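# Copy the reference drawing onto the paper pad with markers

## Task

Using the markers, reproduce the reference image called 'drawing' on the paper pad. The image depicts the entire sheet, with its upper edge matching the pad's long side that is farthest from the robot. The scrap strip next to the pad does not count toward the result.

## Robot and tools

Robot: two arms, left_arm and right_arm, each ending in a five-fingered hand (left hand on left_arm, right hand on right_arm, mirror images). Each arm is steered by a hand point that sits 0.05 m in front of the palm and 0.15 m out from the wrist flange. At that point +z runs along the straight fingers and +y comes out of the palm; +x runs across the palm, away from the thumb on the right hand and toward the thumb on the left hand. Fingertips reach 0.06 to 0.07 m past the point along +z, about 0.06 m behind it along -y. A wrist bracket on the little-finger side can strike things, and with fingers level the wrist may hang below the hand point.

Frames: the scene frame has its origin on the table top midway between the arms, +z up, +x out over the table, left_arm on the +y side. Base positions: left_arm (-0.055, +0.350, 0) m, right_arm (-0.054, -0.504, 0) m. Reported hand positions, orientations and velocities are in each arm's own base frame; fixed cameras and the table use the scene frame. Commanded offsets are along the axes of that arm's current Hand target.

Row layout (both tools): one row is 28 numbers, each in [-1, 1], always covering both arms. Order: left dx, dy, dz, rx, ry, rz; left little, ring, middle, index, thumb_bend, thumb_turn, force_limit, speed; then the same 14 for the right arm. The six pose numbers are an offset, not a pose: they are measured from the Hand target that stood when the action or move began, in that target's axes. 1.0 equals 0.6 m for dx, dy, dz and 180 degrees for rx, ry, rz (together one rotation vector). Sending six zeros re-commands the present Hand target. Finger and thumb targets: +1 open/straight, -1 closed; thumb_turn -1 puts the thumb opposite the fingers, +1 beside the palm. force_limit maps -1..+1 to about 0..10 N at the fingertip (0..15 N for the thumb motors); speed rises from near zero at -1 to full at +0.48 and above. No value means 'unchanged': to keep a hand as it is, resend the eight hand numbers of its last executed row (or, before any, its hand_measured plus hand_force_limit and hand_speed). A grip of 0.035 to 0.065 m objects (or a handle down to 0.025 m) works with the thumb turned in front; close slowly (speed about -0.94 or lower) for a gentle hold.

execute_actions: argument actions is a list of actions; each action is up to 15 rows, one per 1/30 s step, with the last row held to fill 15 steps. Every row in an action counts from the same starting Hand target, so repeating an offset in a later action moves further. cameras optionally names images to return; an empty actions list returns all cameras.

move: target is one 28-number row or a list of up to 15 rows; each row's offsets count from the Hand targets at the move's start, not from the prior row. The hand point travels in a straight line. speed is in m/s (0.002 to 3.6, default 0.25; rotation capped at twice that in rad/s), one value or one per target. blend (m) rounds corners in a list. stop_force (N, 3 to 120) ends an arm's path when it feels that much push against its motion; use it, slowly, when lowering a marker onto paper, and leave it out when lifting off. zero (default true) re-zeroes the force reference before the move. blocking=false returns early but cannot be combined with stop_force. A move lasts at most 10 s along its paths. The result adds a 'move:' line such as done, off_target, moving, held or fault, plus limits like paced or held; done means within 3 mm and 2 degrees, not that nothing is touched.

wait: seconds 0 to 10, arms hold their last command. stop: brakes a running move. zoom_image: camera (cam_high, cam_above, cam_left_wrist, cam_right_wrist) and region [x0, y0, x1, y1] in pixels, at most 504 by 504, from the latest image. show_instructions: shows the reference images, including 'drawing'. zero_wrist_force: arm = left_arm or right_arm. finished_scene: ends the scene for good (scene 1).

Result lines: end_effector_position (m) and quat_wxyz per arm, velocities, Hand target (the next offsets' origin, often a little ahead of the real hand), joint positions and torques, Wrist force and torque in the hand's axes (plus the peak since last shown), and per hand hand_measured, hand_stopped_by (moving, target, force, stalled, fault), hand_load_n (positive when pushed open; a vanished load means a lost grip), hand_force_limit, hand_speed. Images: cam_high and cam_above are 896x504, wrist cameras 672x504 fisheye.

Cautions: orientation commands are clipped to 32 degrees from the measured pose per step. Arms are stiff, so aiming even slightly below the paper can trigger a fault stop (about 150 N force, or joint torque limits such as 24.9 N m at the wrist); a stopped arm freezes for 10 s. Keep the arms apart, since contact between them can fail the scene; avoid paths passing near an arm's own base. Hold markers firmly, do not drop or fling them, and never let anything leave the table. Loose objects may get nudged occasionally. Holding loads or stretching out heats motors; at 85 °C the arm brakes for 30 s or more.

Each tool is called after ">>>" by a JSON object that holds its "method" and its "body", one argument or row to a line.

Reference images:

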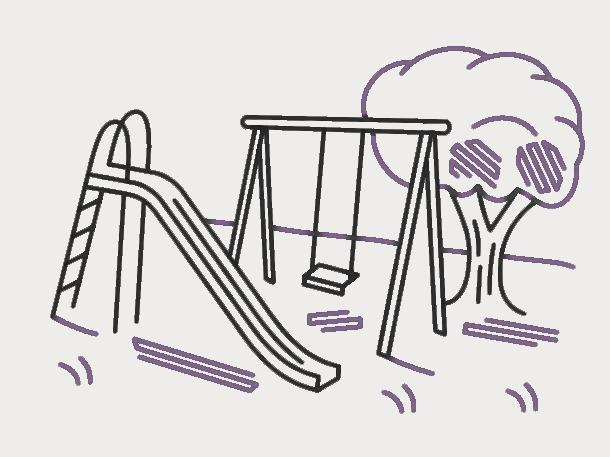

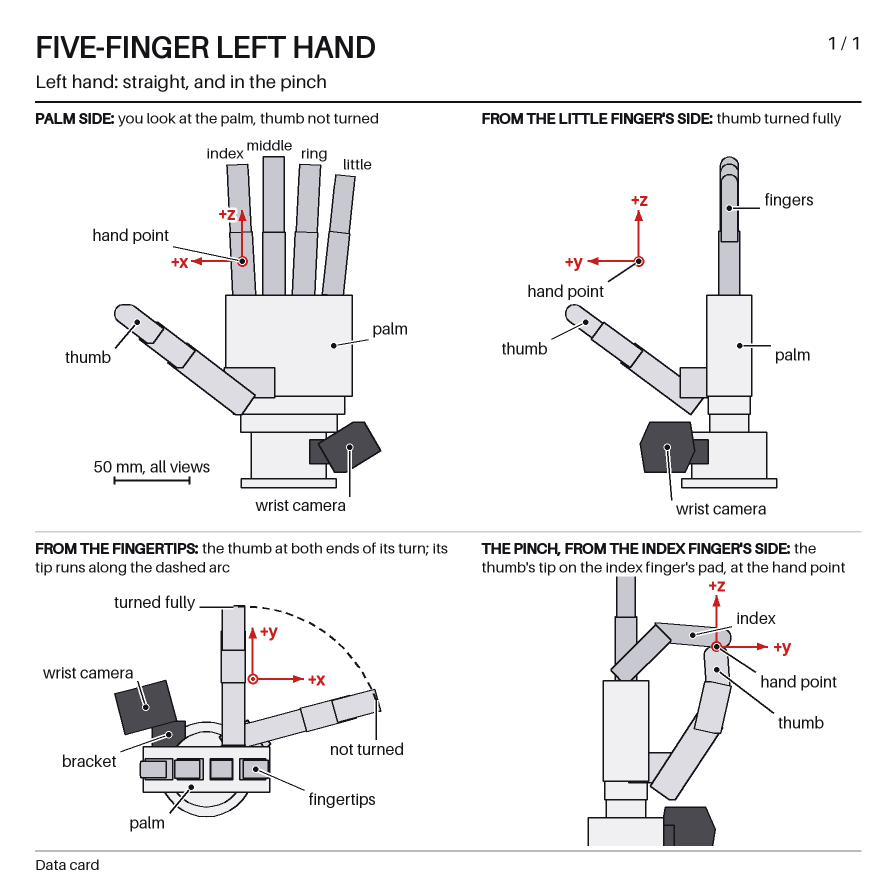

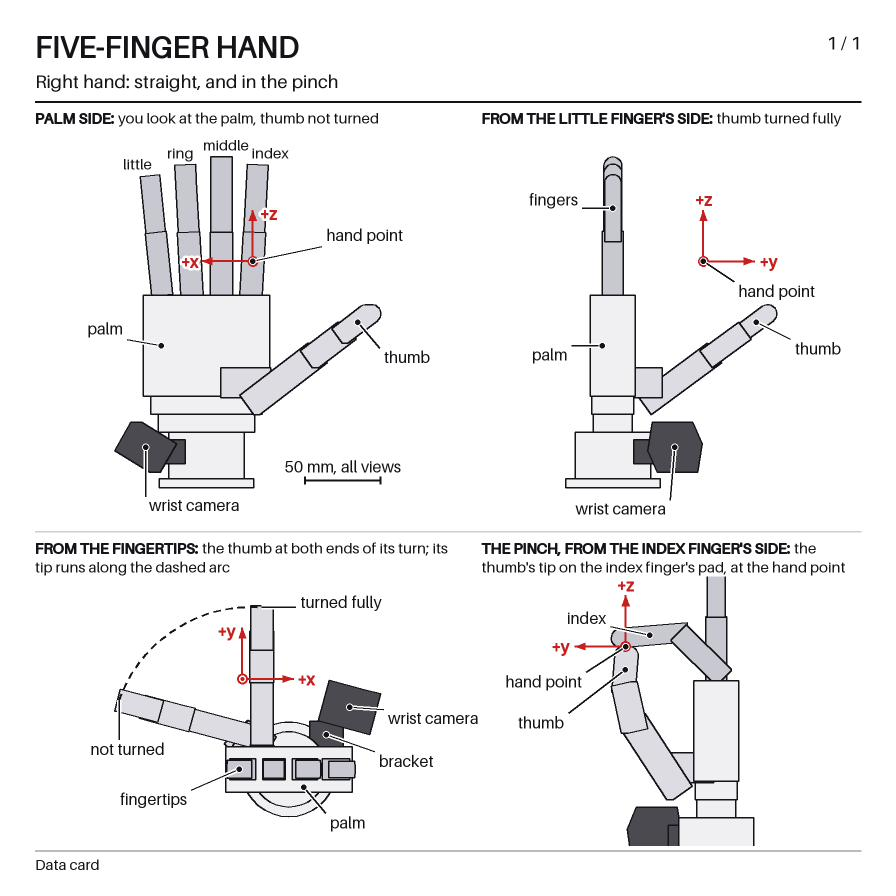

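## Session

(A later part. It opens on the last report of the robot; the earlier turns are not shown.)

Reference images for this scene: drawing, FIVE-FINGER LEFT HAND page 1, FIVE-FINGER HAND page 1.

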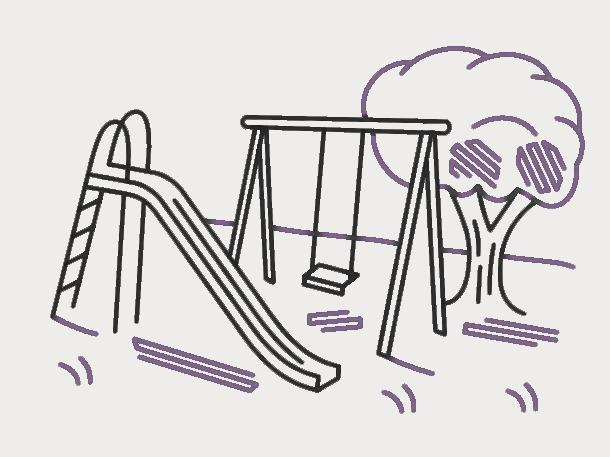

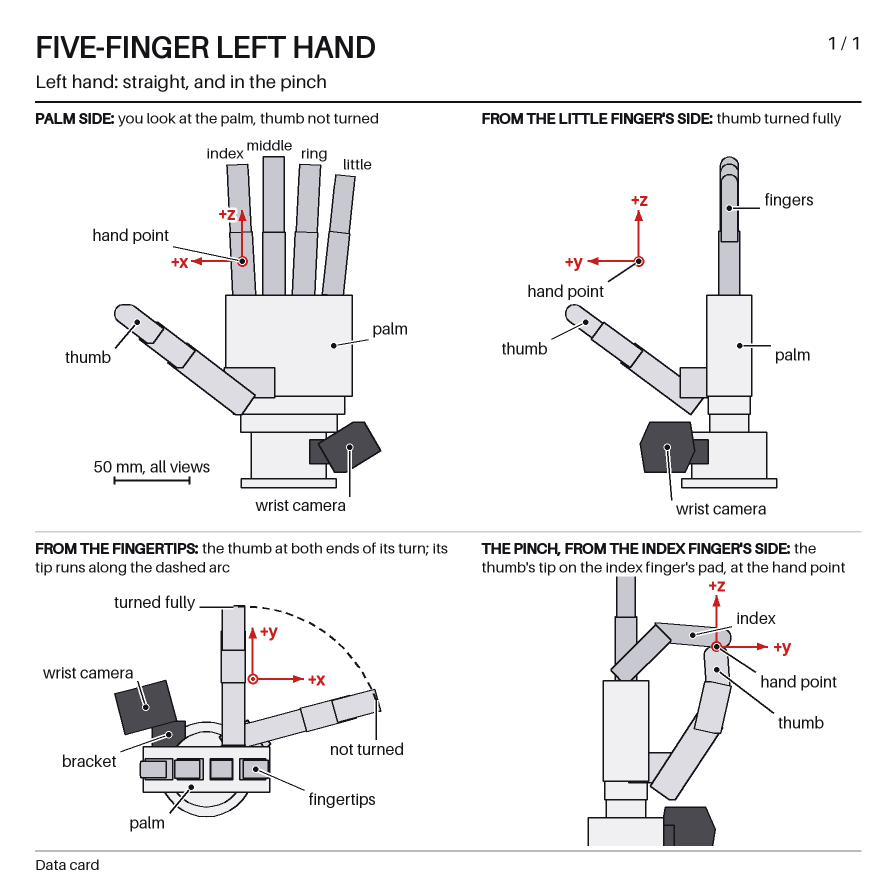

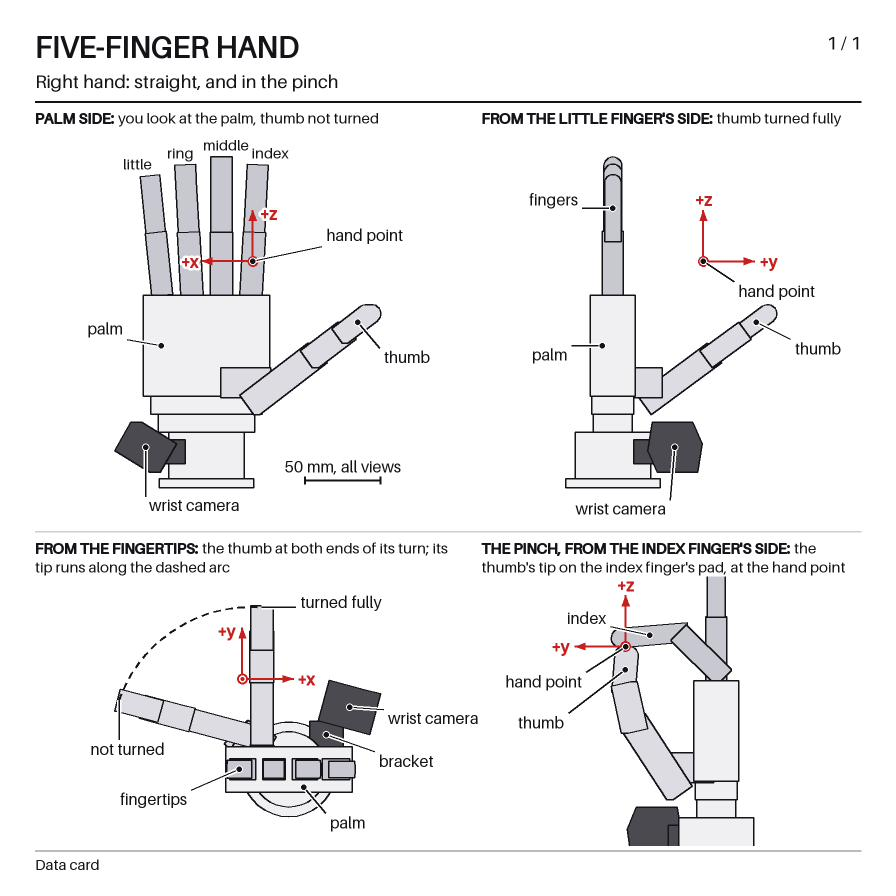

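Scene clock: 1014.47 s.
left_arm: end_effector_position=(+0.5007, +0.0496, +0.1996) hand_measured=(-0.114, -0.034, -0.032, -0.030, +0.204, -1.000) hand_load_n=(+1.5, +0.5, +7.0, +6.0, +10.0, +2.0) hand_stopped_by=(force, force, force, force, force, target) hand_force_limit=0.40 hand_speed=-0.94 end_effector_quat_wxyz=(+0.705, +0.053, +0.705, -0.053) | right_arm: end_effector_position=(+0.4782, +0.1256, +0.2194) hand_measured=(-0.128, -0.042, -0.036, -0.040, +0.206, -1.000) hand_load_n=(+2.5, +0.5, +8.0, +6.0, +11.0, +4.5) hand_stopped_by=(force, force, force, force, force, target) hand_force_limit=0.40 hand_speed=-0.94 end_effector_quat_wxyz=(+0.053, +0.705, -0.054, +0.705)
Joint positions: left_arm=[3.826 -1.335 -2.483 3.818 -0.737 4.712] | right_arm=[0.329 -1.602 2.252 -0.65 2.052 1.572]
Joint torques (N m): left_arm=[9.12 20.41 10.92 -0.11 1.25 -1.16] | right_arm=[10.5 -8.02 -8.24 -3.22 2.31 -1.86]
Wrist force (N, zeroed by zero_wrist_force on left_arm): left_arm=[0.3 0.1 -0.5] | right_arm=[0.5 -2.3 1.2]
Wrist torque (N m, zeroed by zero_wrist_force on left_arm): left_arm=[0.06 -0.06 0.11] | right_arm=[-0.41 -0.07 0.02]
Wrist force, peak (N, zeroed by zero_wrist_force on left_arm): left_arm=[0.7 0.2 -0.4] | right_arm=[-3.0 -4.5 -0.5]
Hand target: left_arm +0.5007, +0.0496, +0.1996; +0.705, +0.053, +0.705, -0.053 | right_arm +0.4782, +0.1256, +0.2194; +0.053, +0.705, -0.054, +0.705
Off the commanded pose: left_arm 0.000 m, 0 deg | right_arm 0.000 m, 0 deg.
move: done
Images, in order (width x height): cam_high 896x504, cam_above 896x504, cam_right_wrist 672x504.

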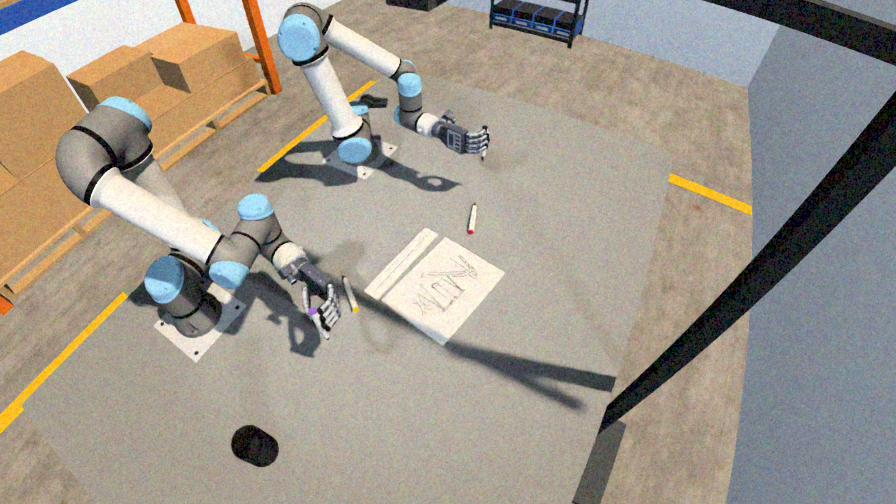

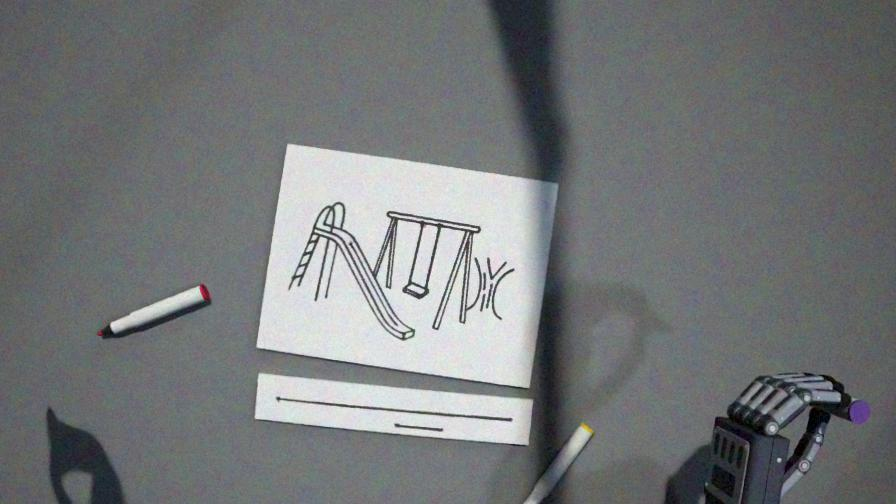

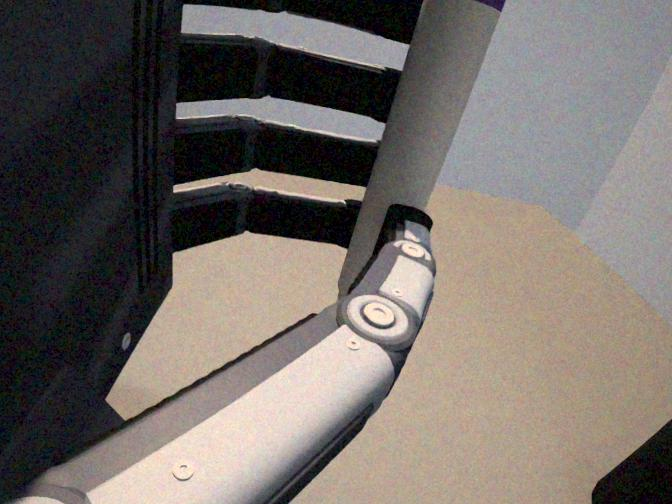

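>>> {"method": "move", "body": {
  "target": [
    [0,0,0,0,0,0,-0.5,-0.5,-0.7,-0.6,0.1,-1,0.4,-0.94,0,-0.3994,-0.1463,0,0,0,-0.5,-0.5,-0.7,-0.6,0.1,-1,0.4,-0.94],
    [0,0,0,0,0,0,-0.5,-0.5,-0.7,-0.6,0.1,-1,0.4,-0.94,-0.199,-0.3994,-0.1463,0,0,0,-0.5,-0.5,-0.7,-0.6,0.1,-1,0.4,-0.94]
  ],
  "speed": [0.2,0.1],
  "blend": [0.03,0],
  "cameras": ["cam_above","cam_high","cam_right_wrist"]
}}

Scene clock: 1034.60 s.
left_arm: end_effector_position=(+0.5007, +0.0496, +0.1996) hand_measured=(-0.114, -0.034, -0.032, -0.030, +0.204, -1.000) hand_load_n=(+1.5, +0.5, +7.0, +6.0, +10.0, +2.5) hand_stopped_by=(force, force, force, force, force, target) hand_force_limit=0.40 hand_speed=-0.94 end_effector_quat_wxyz=(+0.705, +0.053, +0.705, -0.053) | right_arm: end_effector_position=(+0.4336, +0.3386, +0.2189) hand_measured=(-0.128, -0.042, -0.036, -0.040, +0.206, -1.000) hand_load_n=(+2.5, +0.5, +8.0, +6.5, +11.0, +5.0) hand_stopped_by=(force, force, force, force, force, target) hand_force_limit=0.40 hand_speed=-0.94 end_effector_quat_wxyz=(+0.051, +0.704, -0.052, +0.706)
Joint positions: left_arm=[3.826 -1.335 -2.483 3.818 -0.737 4.712] | right_arm=[0.866 -1.258 1.848 -0.595 2.582 1.567]
Joint torques (N m): left_arm=[9.44 19.4 11.81 -0.36 1.23 -1.22] | right_arm=[-6.94 -44.79 -8.54 -2.49 -2.24 1.19]
Wrist force (N, zeroed by zero_wrist_force on left_arm): left_arm=[0.5 0.2 -0.3] | right_arm=[0.4 -2.2 1.7]
Wrist torque (N m, zeroed by zero_wrist_force on left_arm): left_arm=[0.06 -0.07 0.11] | right_arm=[-0.40 -0.14 0.05]
Wrist force, peak (N, zeroed by zero_wrist_force on left_arm): left_arm=[0.5 0.3 -0.4] | right_arm=[-0.4 -7.1 0.1]
Hand target: left_arm +0.5007, +0.0496, +0.1996; +0.705, +0.053, +0.705, -0.053 | right_arm +0.4336, +0.3385, +0.2189; +0.051, +0.704, -0.052, +0.706 (not the last commanded pose)
Off the commanded pose: left_arm 0.000 m, 0 deg | right_arm 0.125 m, 0 deg.
move: held (right_arm; a check stopped the path); path passed 0 of 2 targets; limits=held
pose unreachable (right arm): on one or more control steps of this call, first in action 0 (counted from 0), this arm could not follow its commanded pose, so it was not sent that pose on those steps. It may still have moved: this result reports where it is.
cause: moving toward the commanded pose would bring two parts of the arm too close to each other (joints 4 (wrist 1) to 6 (wrist 3) lie between them).
Images, in order (width x height): cam_high 896x504, cam_above 896x504, cam_right_wrist 672x504.

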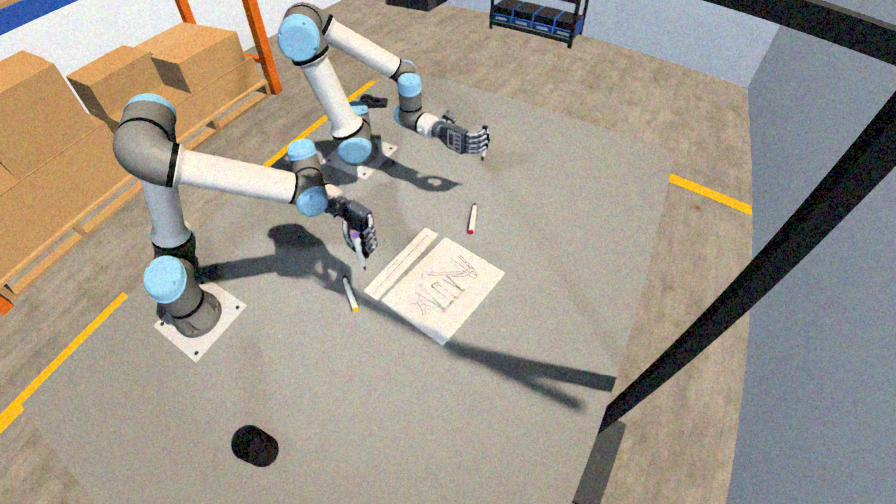

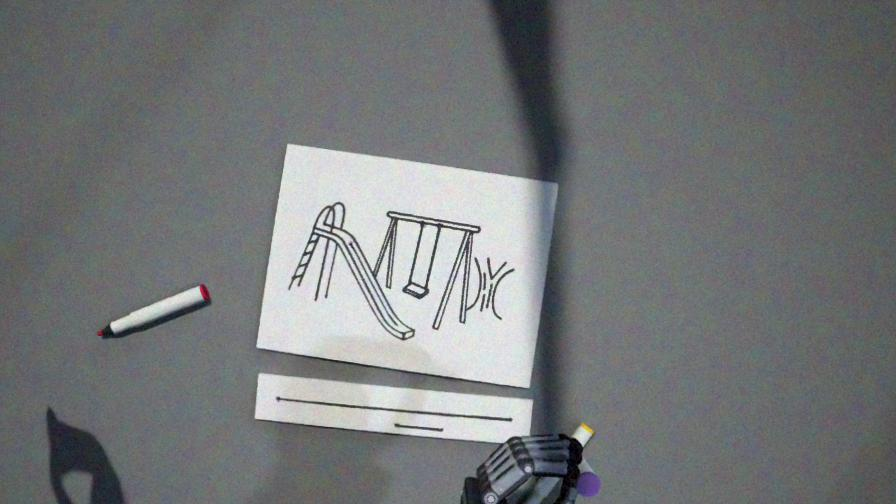

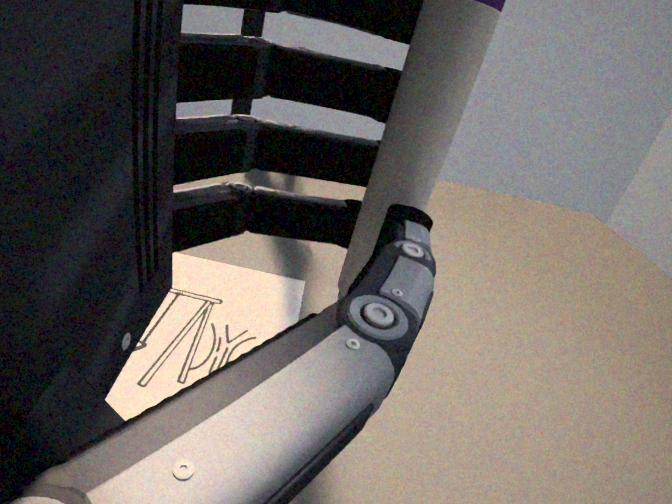

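>>> {"method": "move", "body": {
  "target": [
    [0,0,0,0,0,0,-0.5,-0.5,-0.7,-0.6,0.1,-1,0.4,-0.94,0,0,0,0.2478,-0.001,0,-0.5,-0.5,-0.7,-0.6,0.1,-1,0.4,-0.94],
    [0,0,0,0,0,0,-0.5,-0.5,-0.7,-0.6,0.1,-1,0.4,-0.94,-0.05,-0.0901,-0.0346,0.2478,-0.001,0,-0.5,-0.5,-0.7,-0.6,0.1,-1,0.4,-0.94],
    [0,0,0,0,0,0,-0.5,-0.5,-0.7,-0.6,0.1,-1,0.4,-0.94,-0.198,-0.0901,-0.0346,0.2478,-0.001,0,-0.5,-0.5,-0.7,-0.6,0.1,-1,0.4,-0.94]
  ],
  "speed": [0.25,0.15,0.08],
  "blend": [0,0.01,0],
  "cameras": ["cam_above","cam_high"]
}}

Scene clock: 1062.47 s.
left_arm: end_effector_position=(+0.5007, +0.0496, +0.1996) hand_measured=(-0.114, -0.034, -0.032, -0.030, +0.204, -1.000) hand_load_n=(+1.5, +0.5, +7.0, +5.5, +10.0, +2.0) hand_stopped_by=(force, force, force, force, force, target) hand_force_limit=0.40 hand_speed=-0.94 end_effector_quat_wxyz=(+0.705, +0.053, +0.705, -0.053) | right_arm: end_effector_position=(+0.4212, +0.3951, +0.1001) hand_measured=(-0.128, -0.042, -0.036, -0.040, +0.206, -1.000) hand_load_n=(+2.5, +0.5, +8.0, +6.0, +11.0, +5.0) hand_stopped_by=(force, force, force, force, force, target) hand_force_limit=0.40 hand_speed=-0.94 end_effector_quat_wxyz=(-0.220, +0.672, +0.220, +0.672)
Joint positions: left_arm=[3.826 -1.335 -2.483 3.818 -0.737 4.712] | right_arm=[0.621 -1.276 2.317 -1.04 1.559 1.57]
Joint torques (N m): left_arm=[8.88 19.81 12.08 -0.34 1.23 -1.1] | right_arm=[-6.01 -15.37 -2.46 -3.49 -0.57 -2.09]
Wrist force (N, zeroed by zero_wrist_force on left_arm): left_arm=[0.3 0.0 -0.2] | right_arm=[0.5 -2.0 1.6]
Wrist torque (N m, zeroed by zero_wrist_force on left_arm): left_arm=[0.02 -0.05 0.11] | right_arm=[-0.39 -0.07 -0.06]
Wrist force, peak (N, zeroed by zero_wrist_force on left_arm): left_arm=[0.6 0.2 -0.5] | right_arm=[0.6 -2.6 1.5]
Hand target: left_arm +0.5007, +0.0496, +0.1996; +0.705, +0.053, +0.705, -0.053 | right_arm +0.4213, +0.3951, +0.1001; -0.220, +0.672, +0.220, +0.672
Off the commanded pose: left_arm 0.000 m, 0 deg | right_arm 0.000 m, 0 deg.
move: done
Images, in order (width x height): cam_high 896x504, cam_above 896x504.

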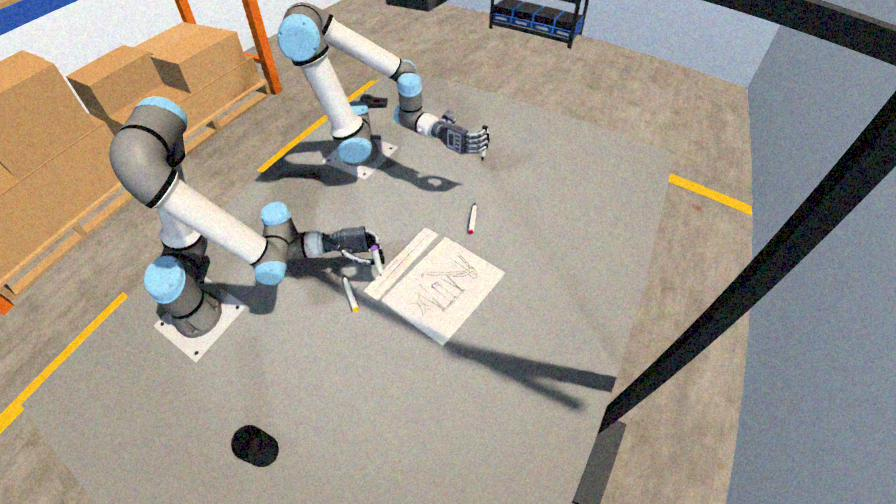

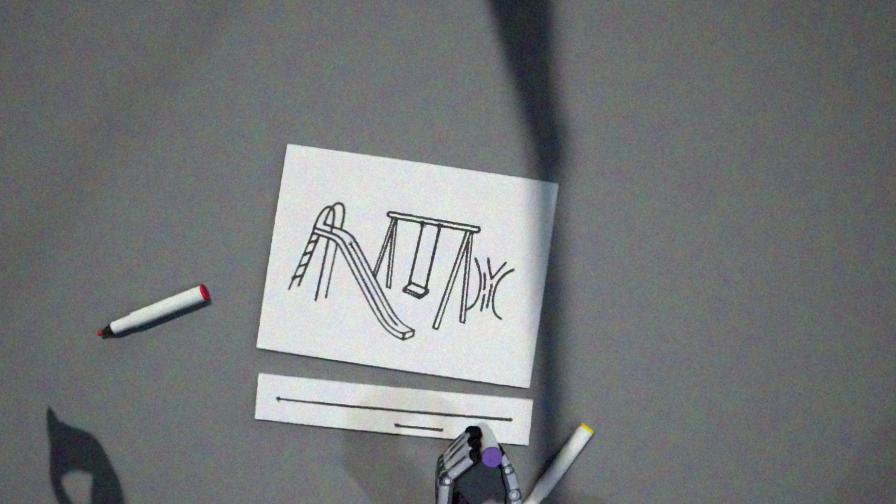

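>>> {"method": "move", "body": {
  "target": [0,0,0,0,0,0,-0.5,-0.5,-0.7,-0.6,0.1,-1,0.4,-0.94,-0.02,0.0177,0.0177,0,0,0,-0.5,-0.5,-0.7,-0.6,0.1,-1,0.4,-0.94],
  "speed": 0.05
}}

>>> {"method": "zero_wrist_force", "body": {
  "arm": "right_arm"
}}

>>> {"method": "move", "body": {
  "target": [0,0,0,0,0,0,-0.5,-0.5,-0.7,-0.6,0.1,-1,0.4,-0.94,-0.03,0,0,0,0,0,-0.5,-0.5,-0.7,-0.6,0.1,-1,0.4,-0.94],
  "speed": 0.005,
  "stop_force": 3
}}

Scene clock: 1079.37 s.
left_arm: end_effector_position=(+0.5007, +0.0496, +0.1996) hand_measured=(-0.114, -0.034, -0.032, -0.030, +0.204, -1.000) hand_load_n=(+2.0, +0.5, +7.0, +6.0, +9.5, +2.5) hand_stopped_by=(force, force, force, force, force, target) hand_force_limit=0.40 hand_speed=-0.94 end_effector_quat_wxyz=(+0.705, +0.053, +0.705, -0.053) | right_arm: end_effector_position=(+0.4360, +0.3928, +0.0881) hand_measured=(-0.128, -0.042, -0.036, -0.040, +0.206, -1.000) hand_load_n=(+2.5, +0.0, +8.0, +6.0, +10.5, +5.0) hand_stopped_by=(force, force, force, force, force, target) hand_force_limit=0.40 hand_speed=-0.94 end_effector_quat_wxyz=(-0.220, +0.672, +0.220, +0.672)
Joint positions: left_arm=[3.826 -1.335 -2.483 3.818 -0.737 4.712] | right_arm=[0.59 -1.232 2.306 -1.073 1.528 1.57]
Joint torques (N m): left_arm=[8.32 19.47 10.62 -0.08 1.16 -1.21] | right_arm=[-8.84 -18.42 -16.79 -3.04 -2.37 -2.08]
Wrist force (N, zeroed by zero_wrist_force on left_arm): left_arm=[0.3 0.0 -0.3] | right_arm=[0.6 -1.8 1.5]
Wrist torque (N m, zeroed by zero_wrist_force on left_arm): left_arm=[0.03 -0.05 0.10] | right_arm=[-0.36 -0.12 -0.04]
Wrist force, peak (N, zeroed by zero_wrist_force on left_arm): left_arm=[0.8 0.1 -0.2] | right_arm=[0.8 -2.4 1.6]
Hand target: left_arm +0.5007, +0.0496, +0.1996; +0.705, +0.053, +0.705, -0.053 | right_arm +0.4361, +0.3928, +0.0881; -0.220, +0.672, +0.220, +0.672
Off the commanded pose: left_arm 0.000 m, 0 deg | right_arm 0.000 m, 0 deg.
move: done

Wrist force sensor zeroed.

Scene clock: 1083.87 s.
left_arm: end_effector_position=(+0.5007, +0.0496, +0.1996) hand_measured=(-0.114, -0.034, -0.032, -0.030, +0.204, -1.000) hand_load_n=(+1.5, +0.5, +7.0, +6.0, +9.5, +2.5) hand_stopped_by=(force, force, force, force, force, target) hand_force_limit=0.40 hand_speed=-0.94 end_effector_quat_wxyz=(+0.705, +0.053, +0.705, -0.053) | right_arm: end_effector_position=(+0.4361, +0.3928, +0.0714) hand_measured=(-0.128, -0.042, -0.036, -0.040, +0.206, -1.000) hand_load_n=(+2.5, +0.5, +8.0, +6.0, +11.0, +4.5) hand_stopped_by=(force, force, force, force, force, target) hand_force_limit=0.40 hand_speed=-0.94 end_effector_quat_wxyz=(-0.220, +0.672, +0.220, +0.672)
Joint positions: left_arm=[3.826 -1.335 -2.483 3.818 -0.737 4.712] | right_arm=[0.59 -1.185 2.312 -1.127 1.528 1.57]
Joint torques (N m): left_arm=[7.48 18.93 10.75 -0.25 0.94 -1.15] | right_arm=[-6.97 -37.79 -11.97 0.62 -2.23 -1.71]
Wrist force (N, zeroed by zero_wrist_force): left_arm=[0.4 0.1 -0.5] | right_arm=[2.4 0.1 0.3]
Wrist torque (N m, zeroed by zero_wrist_force): left_arm=[0.05 -0.07 0.10] | right_arm=[-0.01 0.04 -0.02]
Wrist force, peak (N, zeroed by zero_wrist_force): left_arm=[0.4 0.2 -0.6] | right_arm=[5.0 -0.3 -0.3]
Hand target: left_arm +0.5007, +0.0496, +0.1996; +0.705, +0.053, +0.705, -0.053 | right_arm +0.4361, +0.3928, +0.0714; -0.220, +0.672, +0.220, +0.672 (not the last commanded pose)
Off the commanded pose: left_arm 0.000 m, 0 deg | right_arm 0.001 m, 0 deg.
move: contact (right_arm)

>>> {"method": "move", "body": {
  "target": [0,0,0,0,0,0,-0.5,-0.5,-0.7,-0.6,0.1,-1,0.4,-0.94,0,-0.1284,0.119,0,0,0,-0.5,-0.5,-0.7,-0.6,0.1,-1,0.4,-0.94],
  "speed": 0.06
}}

>>> {"method": "move", "body": {
  "target": [0,0,0,0,0,0,-0.5,-0.5,-0.7,-0.6,0.1,-1,0.4,-0.94,0,-0.1284,0.119,0,0,0,-0.5,-0.5,-0.7,-0.6,0.1,-1,0.4,-0.94],
  "speed": 0.06
}}

>>> {"method": "move", "body": {
  "target": [
    [0,0,0,0,0,0,-0.5,-0.5,-0.7,-0.6,0.1,-1,0.4,-0.94,0.01,0,0,0,0,0,-0.5,-0.5,-0.7,-0.6,0.1,-1,0.4,-0.94],
    [0,0,0,0,0,0,-0.5,-0.5,-0.7,-0.6,0.1,-1,0.4,-0.94,0.05,0.35,-0.3,0,0,0,-0.5,-0.5,-0.7,-0.6,0.1,-1,0.4,-0.94]
  ],
  "speed": [0.03,0.2],
  "blend": [0.003,0],
  "cameras": ["cam_above"]
}}

Scene clock: 1092.47 s.
left_arm: end_effector_position=(+0.5007, +0.0496, +0.1996) hand_measured=(-0.114, -0.034, -0.032, -0.030, +0.204, -1.000) hand_load_n=(+1.5, +0.5, +6.5, +6.0, +10.0, +2.5) hand_stopped_by=(force, force, force, force, force, target) hand_force_limit=0.40 hand_speed=-0.94 end_effector_quat_wxyz=(+0.705, +0.053, +0.705, -0.053) | right_arm: end_effector_position=(+0.4481, +0.4970, +0.0713) hand_measured=(-0.126, -0.042, -0.036, -0.040, +0.206, -1.000) hand_load_n=(+4.0, +1.0, +7.5, +3.5, +12.5, +3.0) hand_stopped_by=(force, force, force, force, force, target) hand_force_limit=0.40 hand_speed=-0.94 end_effector_quat_wxyz=(-0.220, +0.672, +0.220, +0.672)
Joint positions: left_arm=[3.826 -1.335 -2.483 3.818 -0.737 4.712] | right_arm=[0.783 -1.042 2.031 -0.988 1.721 1.57]
Joint torques (N m): left_arm=[7.73 19.45 10.81 -0.12 1.16 -1.19] | right_arm=[11.5 -23.21 -14.54 1.56 2 1.37]
Wrist force (N, zeroed by zero_wrist_force): left_arm=[0.3 0.0 -0.2] | right_arm=[6.5 1.3 -1.3]
Wrist torque (N m, zeroed by zero_wrist_force): left_arm=[0.03 -0.05 0.10] | right_arm=[-0.01 -0.02 -0.12]
Wrist force, peak (N, zeroed by zero_wrist_force): left_arm=[0.6 0.1 -0.5] | right_arm=[7.3 1.0 -1.8]
Hand target: left_arm +0.5007, +0.0496, +0.1996; +0.705, +0.053, +0.705, -0.053 | right_arm +0.4481, +0.4971, +0.0713; -0.220, +0.672, +0.220, +0.672
Off the commanded pose: left_arm 0.000 m, 0 deg | right_arm 0.000 m, 0 deg.
move: done

Scene clock: 1094.73 s.
left_arm: end_effector_position=(+0.5007, +0.0496, +0.1996) hand_measured=(-0.114, -0.034, -0.032, -0.030, +0.204, -1.000) hand_load_n=(+1.5, +0.5, +7.0, +6.0, +10.0, +2.0) hand_stopped_by=(force, force, force, force, force, target) hand_force_limit=0.40 hand_speed=-0.94 end_effector_quat_wxyz=(+0.705, +0.053, +0.705, -0.053) | right_arm: end_effector_position=(+0.4601, +0.6014, +0.0713) hand_measured=(-0.126, -0.042, -0.036, -0.040, +0.206, -1.000) hand_load_n=(+5.5, +1.0, +7.0, +2.0, +13.5, +1.0) hand_stopped_by=(force, force, force, force, force, target) hand_force_limit=0.40 hand_speed=-0.94 end_effector_quat_wxyz=(-0.220, +0.672, +0.220, +0.672)
Joint positions: left_arm=[3.826 -1.335 -2.483 3.818 -0.737 4.712] | right_arm=[0.908 -0.886 1.718 -0.832 1.846 1.57]
Joint torques (N m): left_arm=[7.56 19.2 9.99 0.05 0.85 -1.05] | right_arm=[10.67 -27.95 -16.96 2.13 1.4 1.58]
Wrist force (N, zeroed by zero_wrist_force): left_arm=[0.3 0.1 -0.4] | right_arm=[9.9 2.1 -2.4]
Wrist torque (N m, zeroed by zero_wrist_force): left_arm=[0.05 -0.05 0.10] | right_arm=[0.00 -0.01 -0.18]
Wrist force, peak (N, zeroed by zero_wrist_force): left_arm=[0.6 0.2 -0.5] | right_arm=[10.8 1.9 -2.7]
Hand target: left_arm +0.5007, +0.0496, +0.1996; +0.705, +0.053, +0.705, -0.053 | right_arm +0.4601, +0.6015, +0.0713; -0.220, +0.672, +0.220, +0.672
Off the commanded pose: left_arm 0.000 m, 0 deg | right_arm 0.000 m, 0 deg.
move: done

Scene clock: 1097.07 s.
left_arm: end_effector_position=(+0.5007, +0.0496, +0.1996) hand_measured=(-0.114, -0.034, -0.032, -0.030, +0.204, -1.000) hand_load_n=(+1.5, +0.5, +7.0, +6.0, +10.0, +2.5) hand_stopped_by=(force, force, force, force, force, target) hand_force_limit=0.40 hand_speed=-0.94 end_effector_quat_wxyz=(+0.705, +0.053, +0.705, -0.053) | right_arm: end_effector_position=(+0.4392, +0.3257, +0.1014) hand_measured=(-0.126, -0.042, -0.036, -0.040, +0.206, -1.000) hand_load_n=(+2.0, +0.5, +8.0, +6.0, +10.5, +3.0) hand_stopped_by=(force, force, force, force, force, target) hand_force_limit=0.40 hand_speed=-0.94 end_effector_quat_wxyz=(-0.220, +0.672, +0.220, +0.672)
Joint positions: left_arm=[3.826 -1.335 -2.483 3.818 -0.737 4.712] | right_arm=[0.387 -1.362 2.444 -1.081 1.325 1.57]
Joint torques (N m): left_arm=[7.53 19.26 10.79 -0.25 0.78 -1.04] | right_arm=[-7.61 -32.71 -1.48 -3.28 -2.53 1.49]
Wrist force (N, zeroed by zero_wrist_force): left_arm=[0.3 0.1 -0.5] | right_arm=[0.1 -0.1 -0.1]
Wrist torque (N m, zeroed by zero_wrist_force): left_arm=[0.05 -0.07 0.10] | right_arm=[0.01 -0.02 -0.05]
Wrist force, peak (N, zeroed by zero_wrist_force): left_arm=[0.6 0.1 -0.5] | right_arm=[10.5 1.8 -2.6]
Hand target: left_arm +0.5007, +0.0496, +0.1996; +0.705, +0.053, +0.705, -0.053 | right_arm +0.4392, +0.3257, +0.1014; -0.220, +0.672, +0.220, +0.672
Off the commanded pose: left_arm 0.000 m, 0 deg | right_arm 0.000 m, 0 deg.
move: done
Images, in order (width x height): cam_above 896x504.

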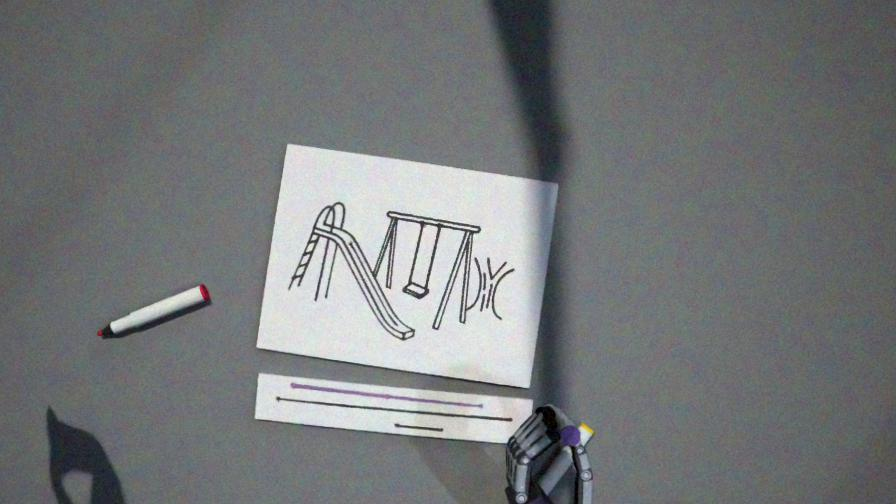

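>>> {"method": "zoom_image", "body": {
  "camera": "cam_above",
  "region": [250, 330, 410, 430]
}}

>>> {"method": "zoom_image", "body": {
  "camera": "cam_above",
  "region": [390, 340, 550, 440]
}}

Scaled by 3.150 from the camera's 896x504 image, which has a finer 1280x720 frame.

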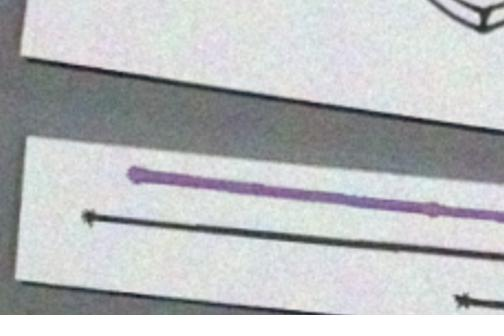

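Scaled by 3.150 from the camera's 896x504 image, which has a finer 1280x720 frame.

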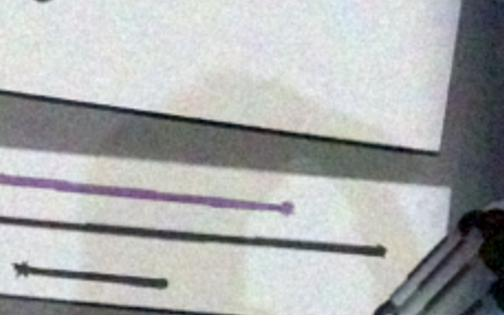

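>>> {"method": "move", "body": {
  "target": [
    [0,0,0,0,0,0,-0.5,-0.5,-0.7,-0.6,0.1,-1,0.4,-0.94,0,-0.0745,0.2228,0,0,0,-0.5,-0.5,-0.7,-0.6,0.1,-1,0.4,-0.94],
    [0,0,0,0,0,0,-0.5,-0.5,-0.7,-0.6,0.1,-1,0.4,-0.94,-0.0382,-0.0745,0.2228,0,0,0,-0.5,-0.5,-0.7,-0.6,0.1,-1,0.4,-0.94]
  ],
  "speed": [0.15,0.05],
  "blend": [0.01,0]
}}

>>> {"method": "zero_wrist_force", "body": {
  "arm": "right_arm"
}}

>>> {"method": "move", "body": {
  "target": [0,0,0,0,0,0,-0.5,-0.5,-0.7,-0.6,0.1,-1,0.4,-0.94,-0.02,0,0,0,0,0,-0.5,-0.5,-0.7,-0.6,0.1,-1,0.4,-0.94],
  "speed": 0.004,
  "stop_force": 3
}}

Scene clock: 1120.77 s.
left_arm: end_effector_position=(+0.5007, +0.0496, +0.1996) hand_measured=(-0.114, -0.034, -0.032, -0.030, +0.204, -1.000) hand_load_n=(+1.5, +0.5, +7.0, +6.0, +10.0, +2.0) hand_stopped_by=(force, force, force, force, force, target) hand_force_limit=0.40 hand_speed=-0.94 end_effector_quat_wxyz=(+0.705, +0.053, +0.705, -0.053) | right_arm: end_effector_position=(+0.5205, +0.4408, +0.0785) hand_measured=(-0.126, -0.042, -0.036, -0.040, +0.206, -1.000) hand_load_n=(+2.0, +0.5, +8.0, +6.0, +10.5, +3.0) hand_stopped_by=(force, force, force, force, force, target) hand_force_limit=0.40 hand_speed=-0.94 end_effector_quat_wxyz=(-0.220, +0.672, +0.220, +0.672)
Joint positions: left_arm=[3.826 -1.335 -2.483 3.818 -0.737 4.712] | right_arm=[0.573 -1.068 2.049 -0.98 1.511 1.57]
Joint torques (N m): left_arm=[7.21 18.23 11.13 -0.22 0.77 -1] | right_arm=[10.05 -25.75 -4.28 -3.46 2.22 -2.17]
Wrist force (N, zeroed by zero_wrist_force): left_arm=[0.4 0.1 -0.3] | right_arm=[-0.1 -0.2 -0.1]
Wrist torque (N m, zeroed by zero_wrist_force): left_arm=[0.04 -0.07 0.11] | right_arm=[0.00 0.03 -0.04]
Wrist force, peak (N, zeroed by zero_wrist_force): left_arm=[0.6 -0.1 -0.5] | right_arm=[0.6 -0.2 0.8]
Hand target: left_arm +0.5007, +0.0496, +0.1996; +0.705, +0.053, +0.705, -0.053 | right_arm +0.5205, +0.4408, +0.0784; -0.220, +0.672, +0.220, +0.672
Off the commanded pose: left_arm 0.000 m, 0 deg | right_arm 0.000 m, 0 deg.
move: done

Wrist force sensor zeroed.

Scene clock: 1123.67 s.
left_arm: end_effector_position=(+0.5007, +0.0496, +0.1996) hand_measured=(-0.114, -0.034, -0.032, -0.030, +0.204, -1.000) hand_load_n=(+1.5, +0.5, +7.0, +6.0, +10.0, +2.0) hand_stopped_by=(force, force, force, force, force, target) hand_force_limit=0.40 hand_speed=-0.94 end_effector_quat_wxyz=(+0.705, +0.053, +0.705, -0.053) | right_arm: end_effector_position=(+0.5205, +0.4408, +0.0715) hand_measured=(-0.126, -0.042, -0.036, -0.040, +0.206, -1.000) hand_load_n=(+2.0, +0.5, +8.0, +6.0, +10.5, +3.0) hand_stopped_by=(force, force, force, force, force, target) hand_force_limit=0.40 hand_speed=-0.94 end_effector_quat_wxyz=(-0.220, +0.672, +0.220, +0.672)
Joint positions: left_arm=[3.826 -1.335 -2.483 3.818 -0.737 4.712] | right_arm=[0.573 -1.053 2.051 -0.998 1.511 1.57]
Joint torques (N m): left_arm=[7.54 19.37 11.46 -0.19 0.87 -0.95] | right_arm=[8.96 -44.5 -10.25 0.55 1.86 -1.5]
Wrist force (N, zeroed by zero_wrist_force): left_arm=[0.4 0.1 -0.3] | right_arm=[3.2 0.2 0.5]
Wrist torque (N m, zeroed by zero_wrist_force): left_arm=[0.04 -0.06 0.11] | right_arm=[0.00 0.02 -0.01]
Wrist force, peak (N, zeroed by zero_wrist_force): left_arm=[0.6 0.1 -0.5] | right_arm=[5.5 -0.1 -0.2]
Hand target: left_arm +0.5007, +0.0496, +0.1996; +0.705, +0.053, +0.705, -0.053 | right_arm +0.5206, +0.4408, +0.0715; -0.220, +0.672, +0.220, +0.672 (not the last commanded pose)
Off the commanded pose: left_arm 0.000 m, 0 deg | right_arm 0.005 m, 0 deg.
move: contact (right_arm)

>>> {"method": "move", "body": {
  "target": [
    [0,0,0,0,0,0,-0.5,-0.5,-0.7,-0.6,0.1,-1,0.4,-0.94,0.0001,0.00648,-0.01708,0,0,0,-0.5,-0.5,-0.7,-0.6,0.1,-1,0.4,-0.94],
    [0,0,0,0,0,0,-0.5,-0.5,-0.7,-0.6,0.1,-1,0.4,-0.94,0.0001,0.0166,-0.0363,0,0,0,-0.5,-0.5,-0.7,-0.6,0.1,-1,0.4,-0.94],
    [0,0,0,0,0,0,-0.5,-0.5,-0.7,-0.6,0.1,-1,0.4,-0.94,0.0088,0.0166,-0.0363,0,0,0,-0.5,-0.5,-0.7,-0.6,0.1,-1,0.4,-0.94],
    [0,0,0,0,0,0,-0.5,-0.5,-0.7,-0.6,0.1,-1,0.4,-0.94,0.0088,-0.02356,-0.01649,0,0,0,-0.5,-0.5,-0.7,-0.6,0.1,-1,0.4,-0.94],
    [0,0,0,0,0,0,-0.5,-0.5,-0.7,-0.6,0.1,-1,0.4,-0.94,0.0003,-0.02356,-0.01649,0,0,0,-0.5,-0.5,-0.7,-0.6,0.1,-1,0.4,-0.94],
    [0,0,0,0,0,0,-0.5,-0.5,-0.7,-0.6,0.1,-1,0.4,-0.94,0.0003,-0.01944,-0.02533,0,0,0,-0.5,-0.5,-0.7,-0.6,0.1,-1,0.4,-0.94],
    [0,0,0,0,0,0,-0.5,-0.5,-0.7,-0.6,0.1,-1,0.4,-0.94,0.0003,-0.02003,-0.03298,0,0,0,-0.5,-0.5,-0.7,-0.6,0.1,-1,0.4,-0.94],
    [0,0,0,0,0,0,-0.5,-0.5,-0.7,-0.6,0.1,-1,0.4,-0.94,0.0003,-0.02402,-0.0398,0,0,0,-0.5,-0.5,-0.7,-0.6,0.1,-1,0.4,-0.94],
    [0,0,0,0,0,0,-0.5,-0.5,-0.7,-0.6,0.1,-1,0.4,-0.94,0.0088,-0.02402,-0.0398,0,0,0,-0.5,-0.5,-0.7,-0.6,0.1,-1,0.4,-0.94],
    [0,0,0,0,0,0,-0.5,-0.5,-0.7,-0.6,0.1,-1,0.4,-0.94,0.0088,-0.00825,-0.02474,0,0,0,-0.5,-0.5,-0.7,-0.6,0.1,-1,0.4,-0.94],
    [0,0,0,0,0,0,-0.5,-0.5,-0.7,-0.6,0.1,-1,0.4,-0.94,0.0003,-0.00825,-0.02474,0,0,0,-0.5,-0.5,-0.7,-0.6,0.1,-1,0.4,-0.94],
    [0,0,0,0,0,0,-0.5,-0.5,-0.7,-0.6,0.1,-1,0.4,-0.94,0.0003,-0.00884,-0.03357,0,0,0,-0.5,-0.5,-0.7,-0.6,0.1,-1,0.4,-0.94],
    [0,0,0,0,0,0,-0.5,-0.5,-0.7,-0.6,0.1,-1,0.4,-0.94,0.0003,-0.01237,-0.04064,0,0,0,-0.5,-0.5,-0.7,-0.6,0.1,-1,0.4,-0.94],
    [0,0,0,0,0,0,-0.5,-0.5,-0.7,-0.6,0.1,-1,0.4,-0.94,0.0003,-0.0178,-0.0461,0,0,0,-0.5,-0.5,-0.7,-0.6,0.1,-1,0.4,-0.94],
    [0,0,0,0,0,0,-0.5,-0.5,-0.7,-0.6,0.1,-1,0.4,-0.94,0.0088,-0.0178,-0.0461,0,0,0,-0.5,-0.5,-0.7,-0.6,0.1,-1,0.4,-0.94]
  ],
  "speed": [0.04,0.04,0.03,0.2,0.02,0.035,0.035,0.035,0.03,0.2,0.02,0.035,0.035,0.035,0.03],
  "blend": [0.0008,0,0,0,0,0.0008,0.0008,0,0,0,0,0.0008,0.0008,0,0]
}}

Scene clock: 1152.80 s.
left_arm: end_effector_position=(+0.5007, +0.0496, +0.1996) hand_measured=(-0.114, -0.034, -0.032, -0.030, +0.204, -1.000) hand_load_n=(+1.5, +0.5, +7.0, +6.0, +10.0, +2.0) hand_stopped_by=(force, force, force, force, force, target) hand_force_limit=0.40 hand_speed=-0.94 end_effector_quat_wxyz=(+0.705, +0.053, +0.705, -0.053) | right_arm: end_effector_position=(+0.4919, +0.4330, +0.0767) hand_measured=(-0.128, -0.044, -0.036, -0.040, +0.206, -1.000) hand_load_n=(+2.0, +0.5, +8.0, +6.0, +10.5, +3.5) hand_stopped_by=(force, force, force, force, force, target) hand_force_limit=0.40 hand_speed=-0.94 end_effector_quat_wxyz=(-0.220, +0.672, +0.220, +0.672)
Joint positions: left_arm=[3.826 -1.335 -2.483 3.818 -0.737 4.712] | right_arm=[0.596 -1.101 2.12 -1.019 1.534 1.57]
Joint torques (N m): left_arm=[6.23 18.18 11.26 0.06 0.45 -0.9] | right_arm=[10.34 -43.67 -17.52 0.04 2.34 -1.4]
Wrist force (N, zeroed by zero_wrist_force): left_arm=[0.4 -0.1 -0.3] | right_arm=[0.4 -0.1 0.3]
Wrist torque (N m, zeroed by zero_wrist_force): left_arm=[0.02 -0.07 0.12] | right_arm=[-0.05 -0.05 0.01]
Wrist force, peak (N, zeroed by zero_wrist_force): left_arm=[0.5 0.3 -0.7] | right_arm=[4.3 -0.3 0.0]
Hand target: left_arm +0.5007, +0.0496, +0.1996; +0.705, +0.053, +0.705, -0.053 | right_arm +0.4919, +0.4330, +0.0768; -0.220, +0.672, +0.220, +0.672
Off the commanded pose: left_arm 0.000 m, 0 deg | right_arm 0.000 m, 0 deg.
move: done

>>> {"method": "move", "body": {
  "target": [0,0,0,0,0,0,-0.5,-0.5,-0.7,-0.6,0.1,-1,0.4,-0.94,0.02,0.0922,-0.1766,0,0,0,-0.5,-0.5,-0.7,-0.6,0.1,-1,0.4,-0.94],
  "speed": 0.2,
  "cameras": ["cam_above"]
}}

>>> {"method": "zoom_image", "body": {
  "camera": "cam_above",
  "region": [400, 300, 500, 390]
}}

Scene clock: 1157.83 s.
left_arm: end_effector_position=(+0.5007, +0.0496, +0.1996) hand_measured=(-0.114, -0.034, -0.032, -0.030, +0.204, -1.000) hand_load_n=(+1.5, +0.0, +7.0, +6.0, +10.0, +2.0) hand_stopped_by=(force, force, force, force, force, target) hand_force_limit=0.40 hand_speed=-0.94 end_effector_quat_wxyz=(+0.705, +0.053, +0.705, -0.053) | right_arm: end_effector_position=(+0.4392, +0.3258, +0.0888) hand_measured=(-0.128, -0.044, -0.036, -0.040, +0.206, -1.000) hand_load_n=(+2.0, +0.0, +8.0, +6.0, +10.5, +3.5) hand_stopped_by=(force, force, force, force, force, target) hand_force_limit=0.40 hand_speed=-0.94 end_effector_quat_wxyz=(-0.220, +0.672, +0.220, +0.672)
Joint positions: left_arm=[3.826 -1.335 -2.483 3.818 -0.737 4.712] | right_arm=[0.388 -1.32 2.451 -1.13 1.326 1.57]
Joint torques (N m): left_arm=[4.74 18.31 10.71 -0.03 0.45 -0.86] | right_arm=[-6.54 -30.91 -0.66 -3.19 -2.65 1.6]
Wrist force (N, zeroed by zero_wrist_force): left_arm=[0.4 0.2 -0.5] | right_arm=[0.0 0.0 0.0]
Wrist torque (N m, zeroed by zero_wrist_force): left_arm=[0.07 -0.07 0.11] | right_arm=[0.01 -0.04 0.02]
Wrist force, peak (N, zeroed by zero_wrist_force): left_arm=[0.6 0.1 -0.5] | right_arm=[0.2 -0.3 1.0]
Hand target: left_arm +0.5007, +0.0496, +0.1996; +0.705, +0.053, +0.705, -0.053 | right_arm +0.4392, +0.3258, +0.0889; -0.220, +0.672, +0.220, +0.672
Off the commanded pose: left_arm 0.000 m, 0 deg | right_arm 0.000 m, 0 deg.
move: done
Images, in order (width x height): cam_above 896x504.

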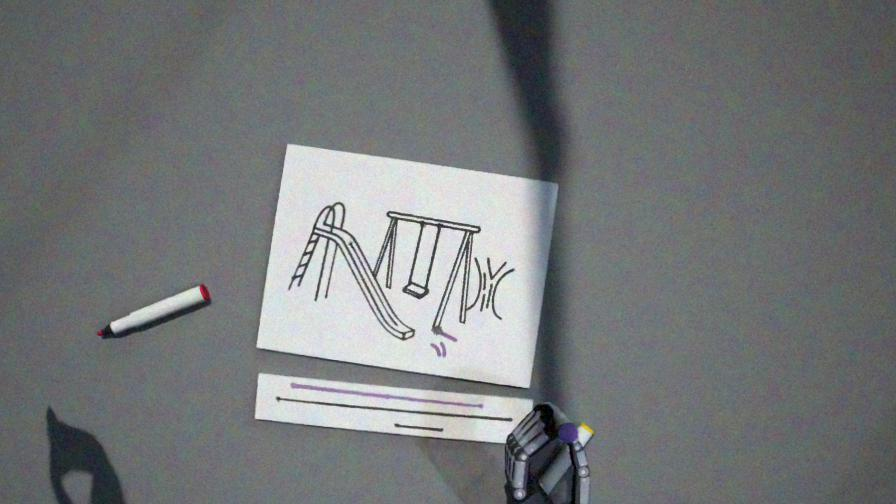

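Scaled by 5.040 from the camera's 896x504 image, which has a finer 1280x720 frame.

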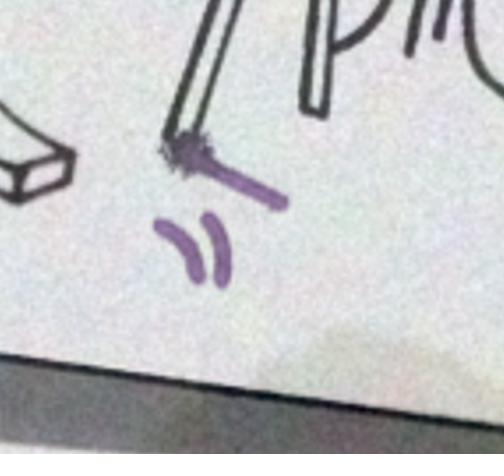

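>>> {"method": "move", "body": {
  "target": [
    [0,0,0,0,0,0,-0.5,-0.5,-0.7,-0.6,0.1,-1,0.4,-0.94,-0.0205,-0.02433,0.13376,0,0,0,-0.5,-0.5,-0.7,-0.6,0.1,-1,0.4,-0.94],
    [0,0,0,0,0,0,-0.5,-0.5,-0.7,-0.6,0.1,-1,0.4,-0.94,-0.0289,-0.02433,0.13376,0,0,0,-0.5,-0.5,-0.7,-0.6,0.1,-1,0.4,-0.94],
    [0,0,0,0,0,0,-0.5,-0.5,-0.7,-0.6,0.1,-1,0.4,-0.94,-0.0289,-0.02138,0.1261,0,0,0,-0.5,-0.5,-0.7,-0.6,0.1,-1,0.4,-0.94],
    [0,0,0,0,0,0,-0.5,-0.5,-0.7,-0.6,0.1,-1,0.4,-0.94,-0.0289,-0.02256,0.11904,0,0,0,-0.5,-0.5,-0.7,-0.6,0.1,-1,0.4,-0.94],
    [0,0,0,0,0,0,-0.5,-0.5,-0.7,-0.6,0.1,-1,0.4,-0.94,-0.0289,-0.02698,0.11226,0,0,0,-0.5,-0.5,-0.7,-0.6,0.1,-1,0.4,-0.94],
    [0,0,0,0,0,0,-0.5,-0.5,-0.7,-0.6,0.1,-1,0.4,-0.94,-0.0205,-0.02698,0.11226,0,0,0,-0.5,-0.5,-0.7,-0.6,0.1,-1,0.4,-0.94],
    [0,0,0,0,0,0,-0.5,-0.5,-0.7,-0.6,0.1,-1,0.4,-0.94,-0.0205,-0.01078,0.12728,0,0,0,-0.5,-0.5,-0.7,-0.6,0.1,-1,0.4,-0.94],
    [0,0,0,0,0,0,-0.5,-0.5,-0.7,-0.6,0.1,-1,0.4,-0.94,-0.0289,-0.01078,0.12728,0,0,0,-0.5,-0.5,-0.7,-0.6,0.1,-1,0.4,-0.94],
    [0,0,0,0,0,0,-0.5,-0.5,-0.7,-0.6,0.1,-1,0.4,-0.94,-0.0289,-0.01019,0.11845,0,0,0,-0.5,-0.5,-0.7,-0.6,0.1,-1,0.4,-0.94],
    [0,0,0,0,0,0,-0.5,-0.5,-0.7,-0.6,0.1,-1,0.4,-0.94,-0.0289,-0.01372,0.11138,0,0,0,-0.5,-0.5,-0.7,-0.6,0.1,-1,0.4,-0.94],
    [0,0,0,0,0,0,-0.5,-0.5,-0.7,-0.6,0.1,-1,0.4,-0.94,-0.0289,-0.01932,0.10696,0,0,0,-0.5,-0.5,-0.7,-0.6,0.1,-1,0.4,-0.94],
    [0,0,0,0,0,0,-0.5,-0.5,-0.7,-0.6,0.1,-1,0.4,-0.94,-0.0205,-0.01932,0.10696,0,0,0,-0.5,-0.5,-0.7,-0.6,0.1,-1,0.4,-0.94],
    [0,0,0,0,0,0,-0.5,-0.5,-0.7,-0.6,0.1,-1,0.4,-0.94,-0.0205,-0.01549,0.19443,0,0,0,-0.5,-0.5,-0.7,-0.6,0.1,-1,0.4,-0.94]
  ],
  "speed": [0.15,0.02,0.035,0.035,0.035,0.03,0.2,0.02,0.035,0.035,0.035,0.03,0.2],
  "blend": [0,0,0.0008,0.0008,0,0,0,0,0.0008,0.0008,0,0,0]
}}

Scene clock: 1191.33 s.
left_arm: end_effector_position=(+0.5007, +0.0496, +0.1996) hand_measured=(-0.114, -0.034, -0.032, -0.030, +0.204, -1.000) hand_load_n=(+2.0, +0.5, +7.0, +6.0, +10.0, +2.5) hand_stopped_by=(force, force, force, force, force, target) hand_force_limit=0.40 hand_speed=-0.94 end_effector_quat_wxyz=(+0.705, +0.053, +0.705, -0.053) | right_arm: end_effector_position=(+0.5277, +0.4022, +0.0765) hand_measured=(-0.128, -0.044, -0.036, -0.040, +0.206, -1.000) hand_load_n=(+1.5, +0.0, +8.0, +6.5, +10.5, +3.0) hand_stopped_by=(force, force, force, force, force, target) hand_force_limit=0.40 hand_speed=-0.94 end_effector_quat_wxyz=(-0.220, +0.672, +0.220, +0.672)
Joint positions: left_arm=[3.826 -1.335 -2.483 3.818 -0.737 4.712] | right_arm=[0.483 -1.1 2.121 -1.02 1.421 1.57]
Joint torques (N m): left_arm=[4.45 18.38 10.28 -0.04 0.36 -0.78] | right_arm=[10.54 -24.79 -17.67 -0.08 2.32 -1.86]
Wrist force (N, zeroed by zero_wrist_force): left_arm=[0.5 0.0 -0.4] | right_arm=[0.1 -0.2 0.3]
Wrist torque (N m, zeroed by zero_wrist_force): left_arm=[0.03 -0.08 0.11] | right_arm=[-0.06 0.00 -0.04]
Wrist force, peak (N, zeroed by zero_wrist_force): left_arm=[0.5 0.1 -0.7] | right_arm=[2.6 -0.2 0.5]
Hand target: left_arm +0.5007, +0.0496, +0.1996; +0.705, +0.053, +0.705, -0.053 | right_arm +0.5278, +0.4023, +0.0765; -0.220, +0.672, +0.220, +0.672
Off the commanded pose: left_arm 0.000 m, 0 deg | right_arm 0.000 m, 0 deg.
move: done


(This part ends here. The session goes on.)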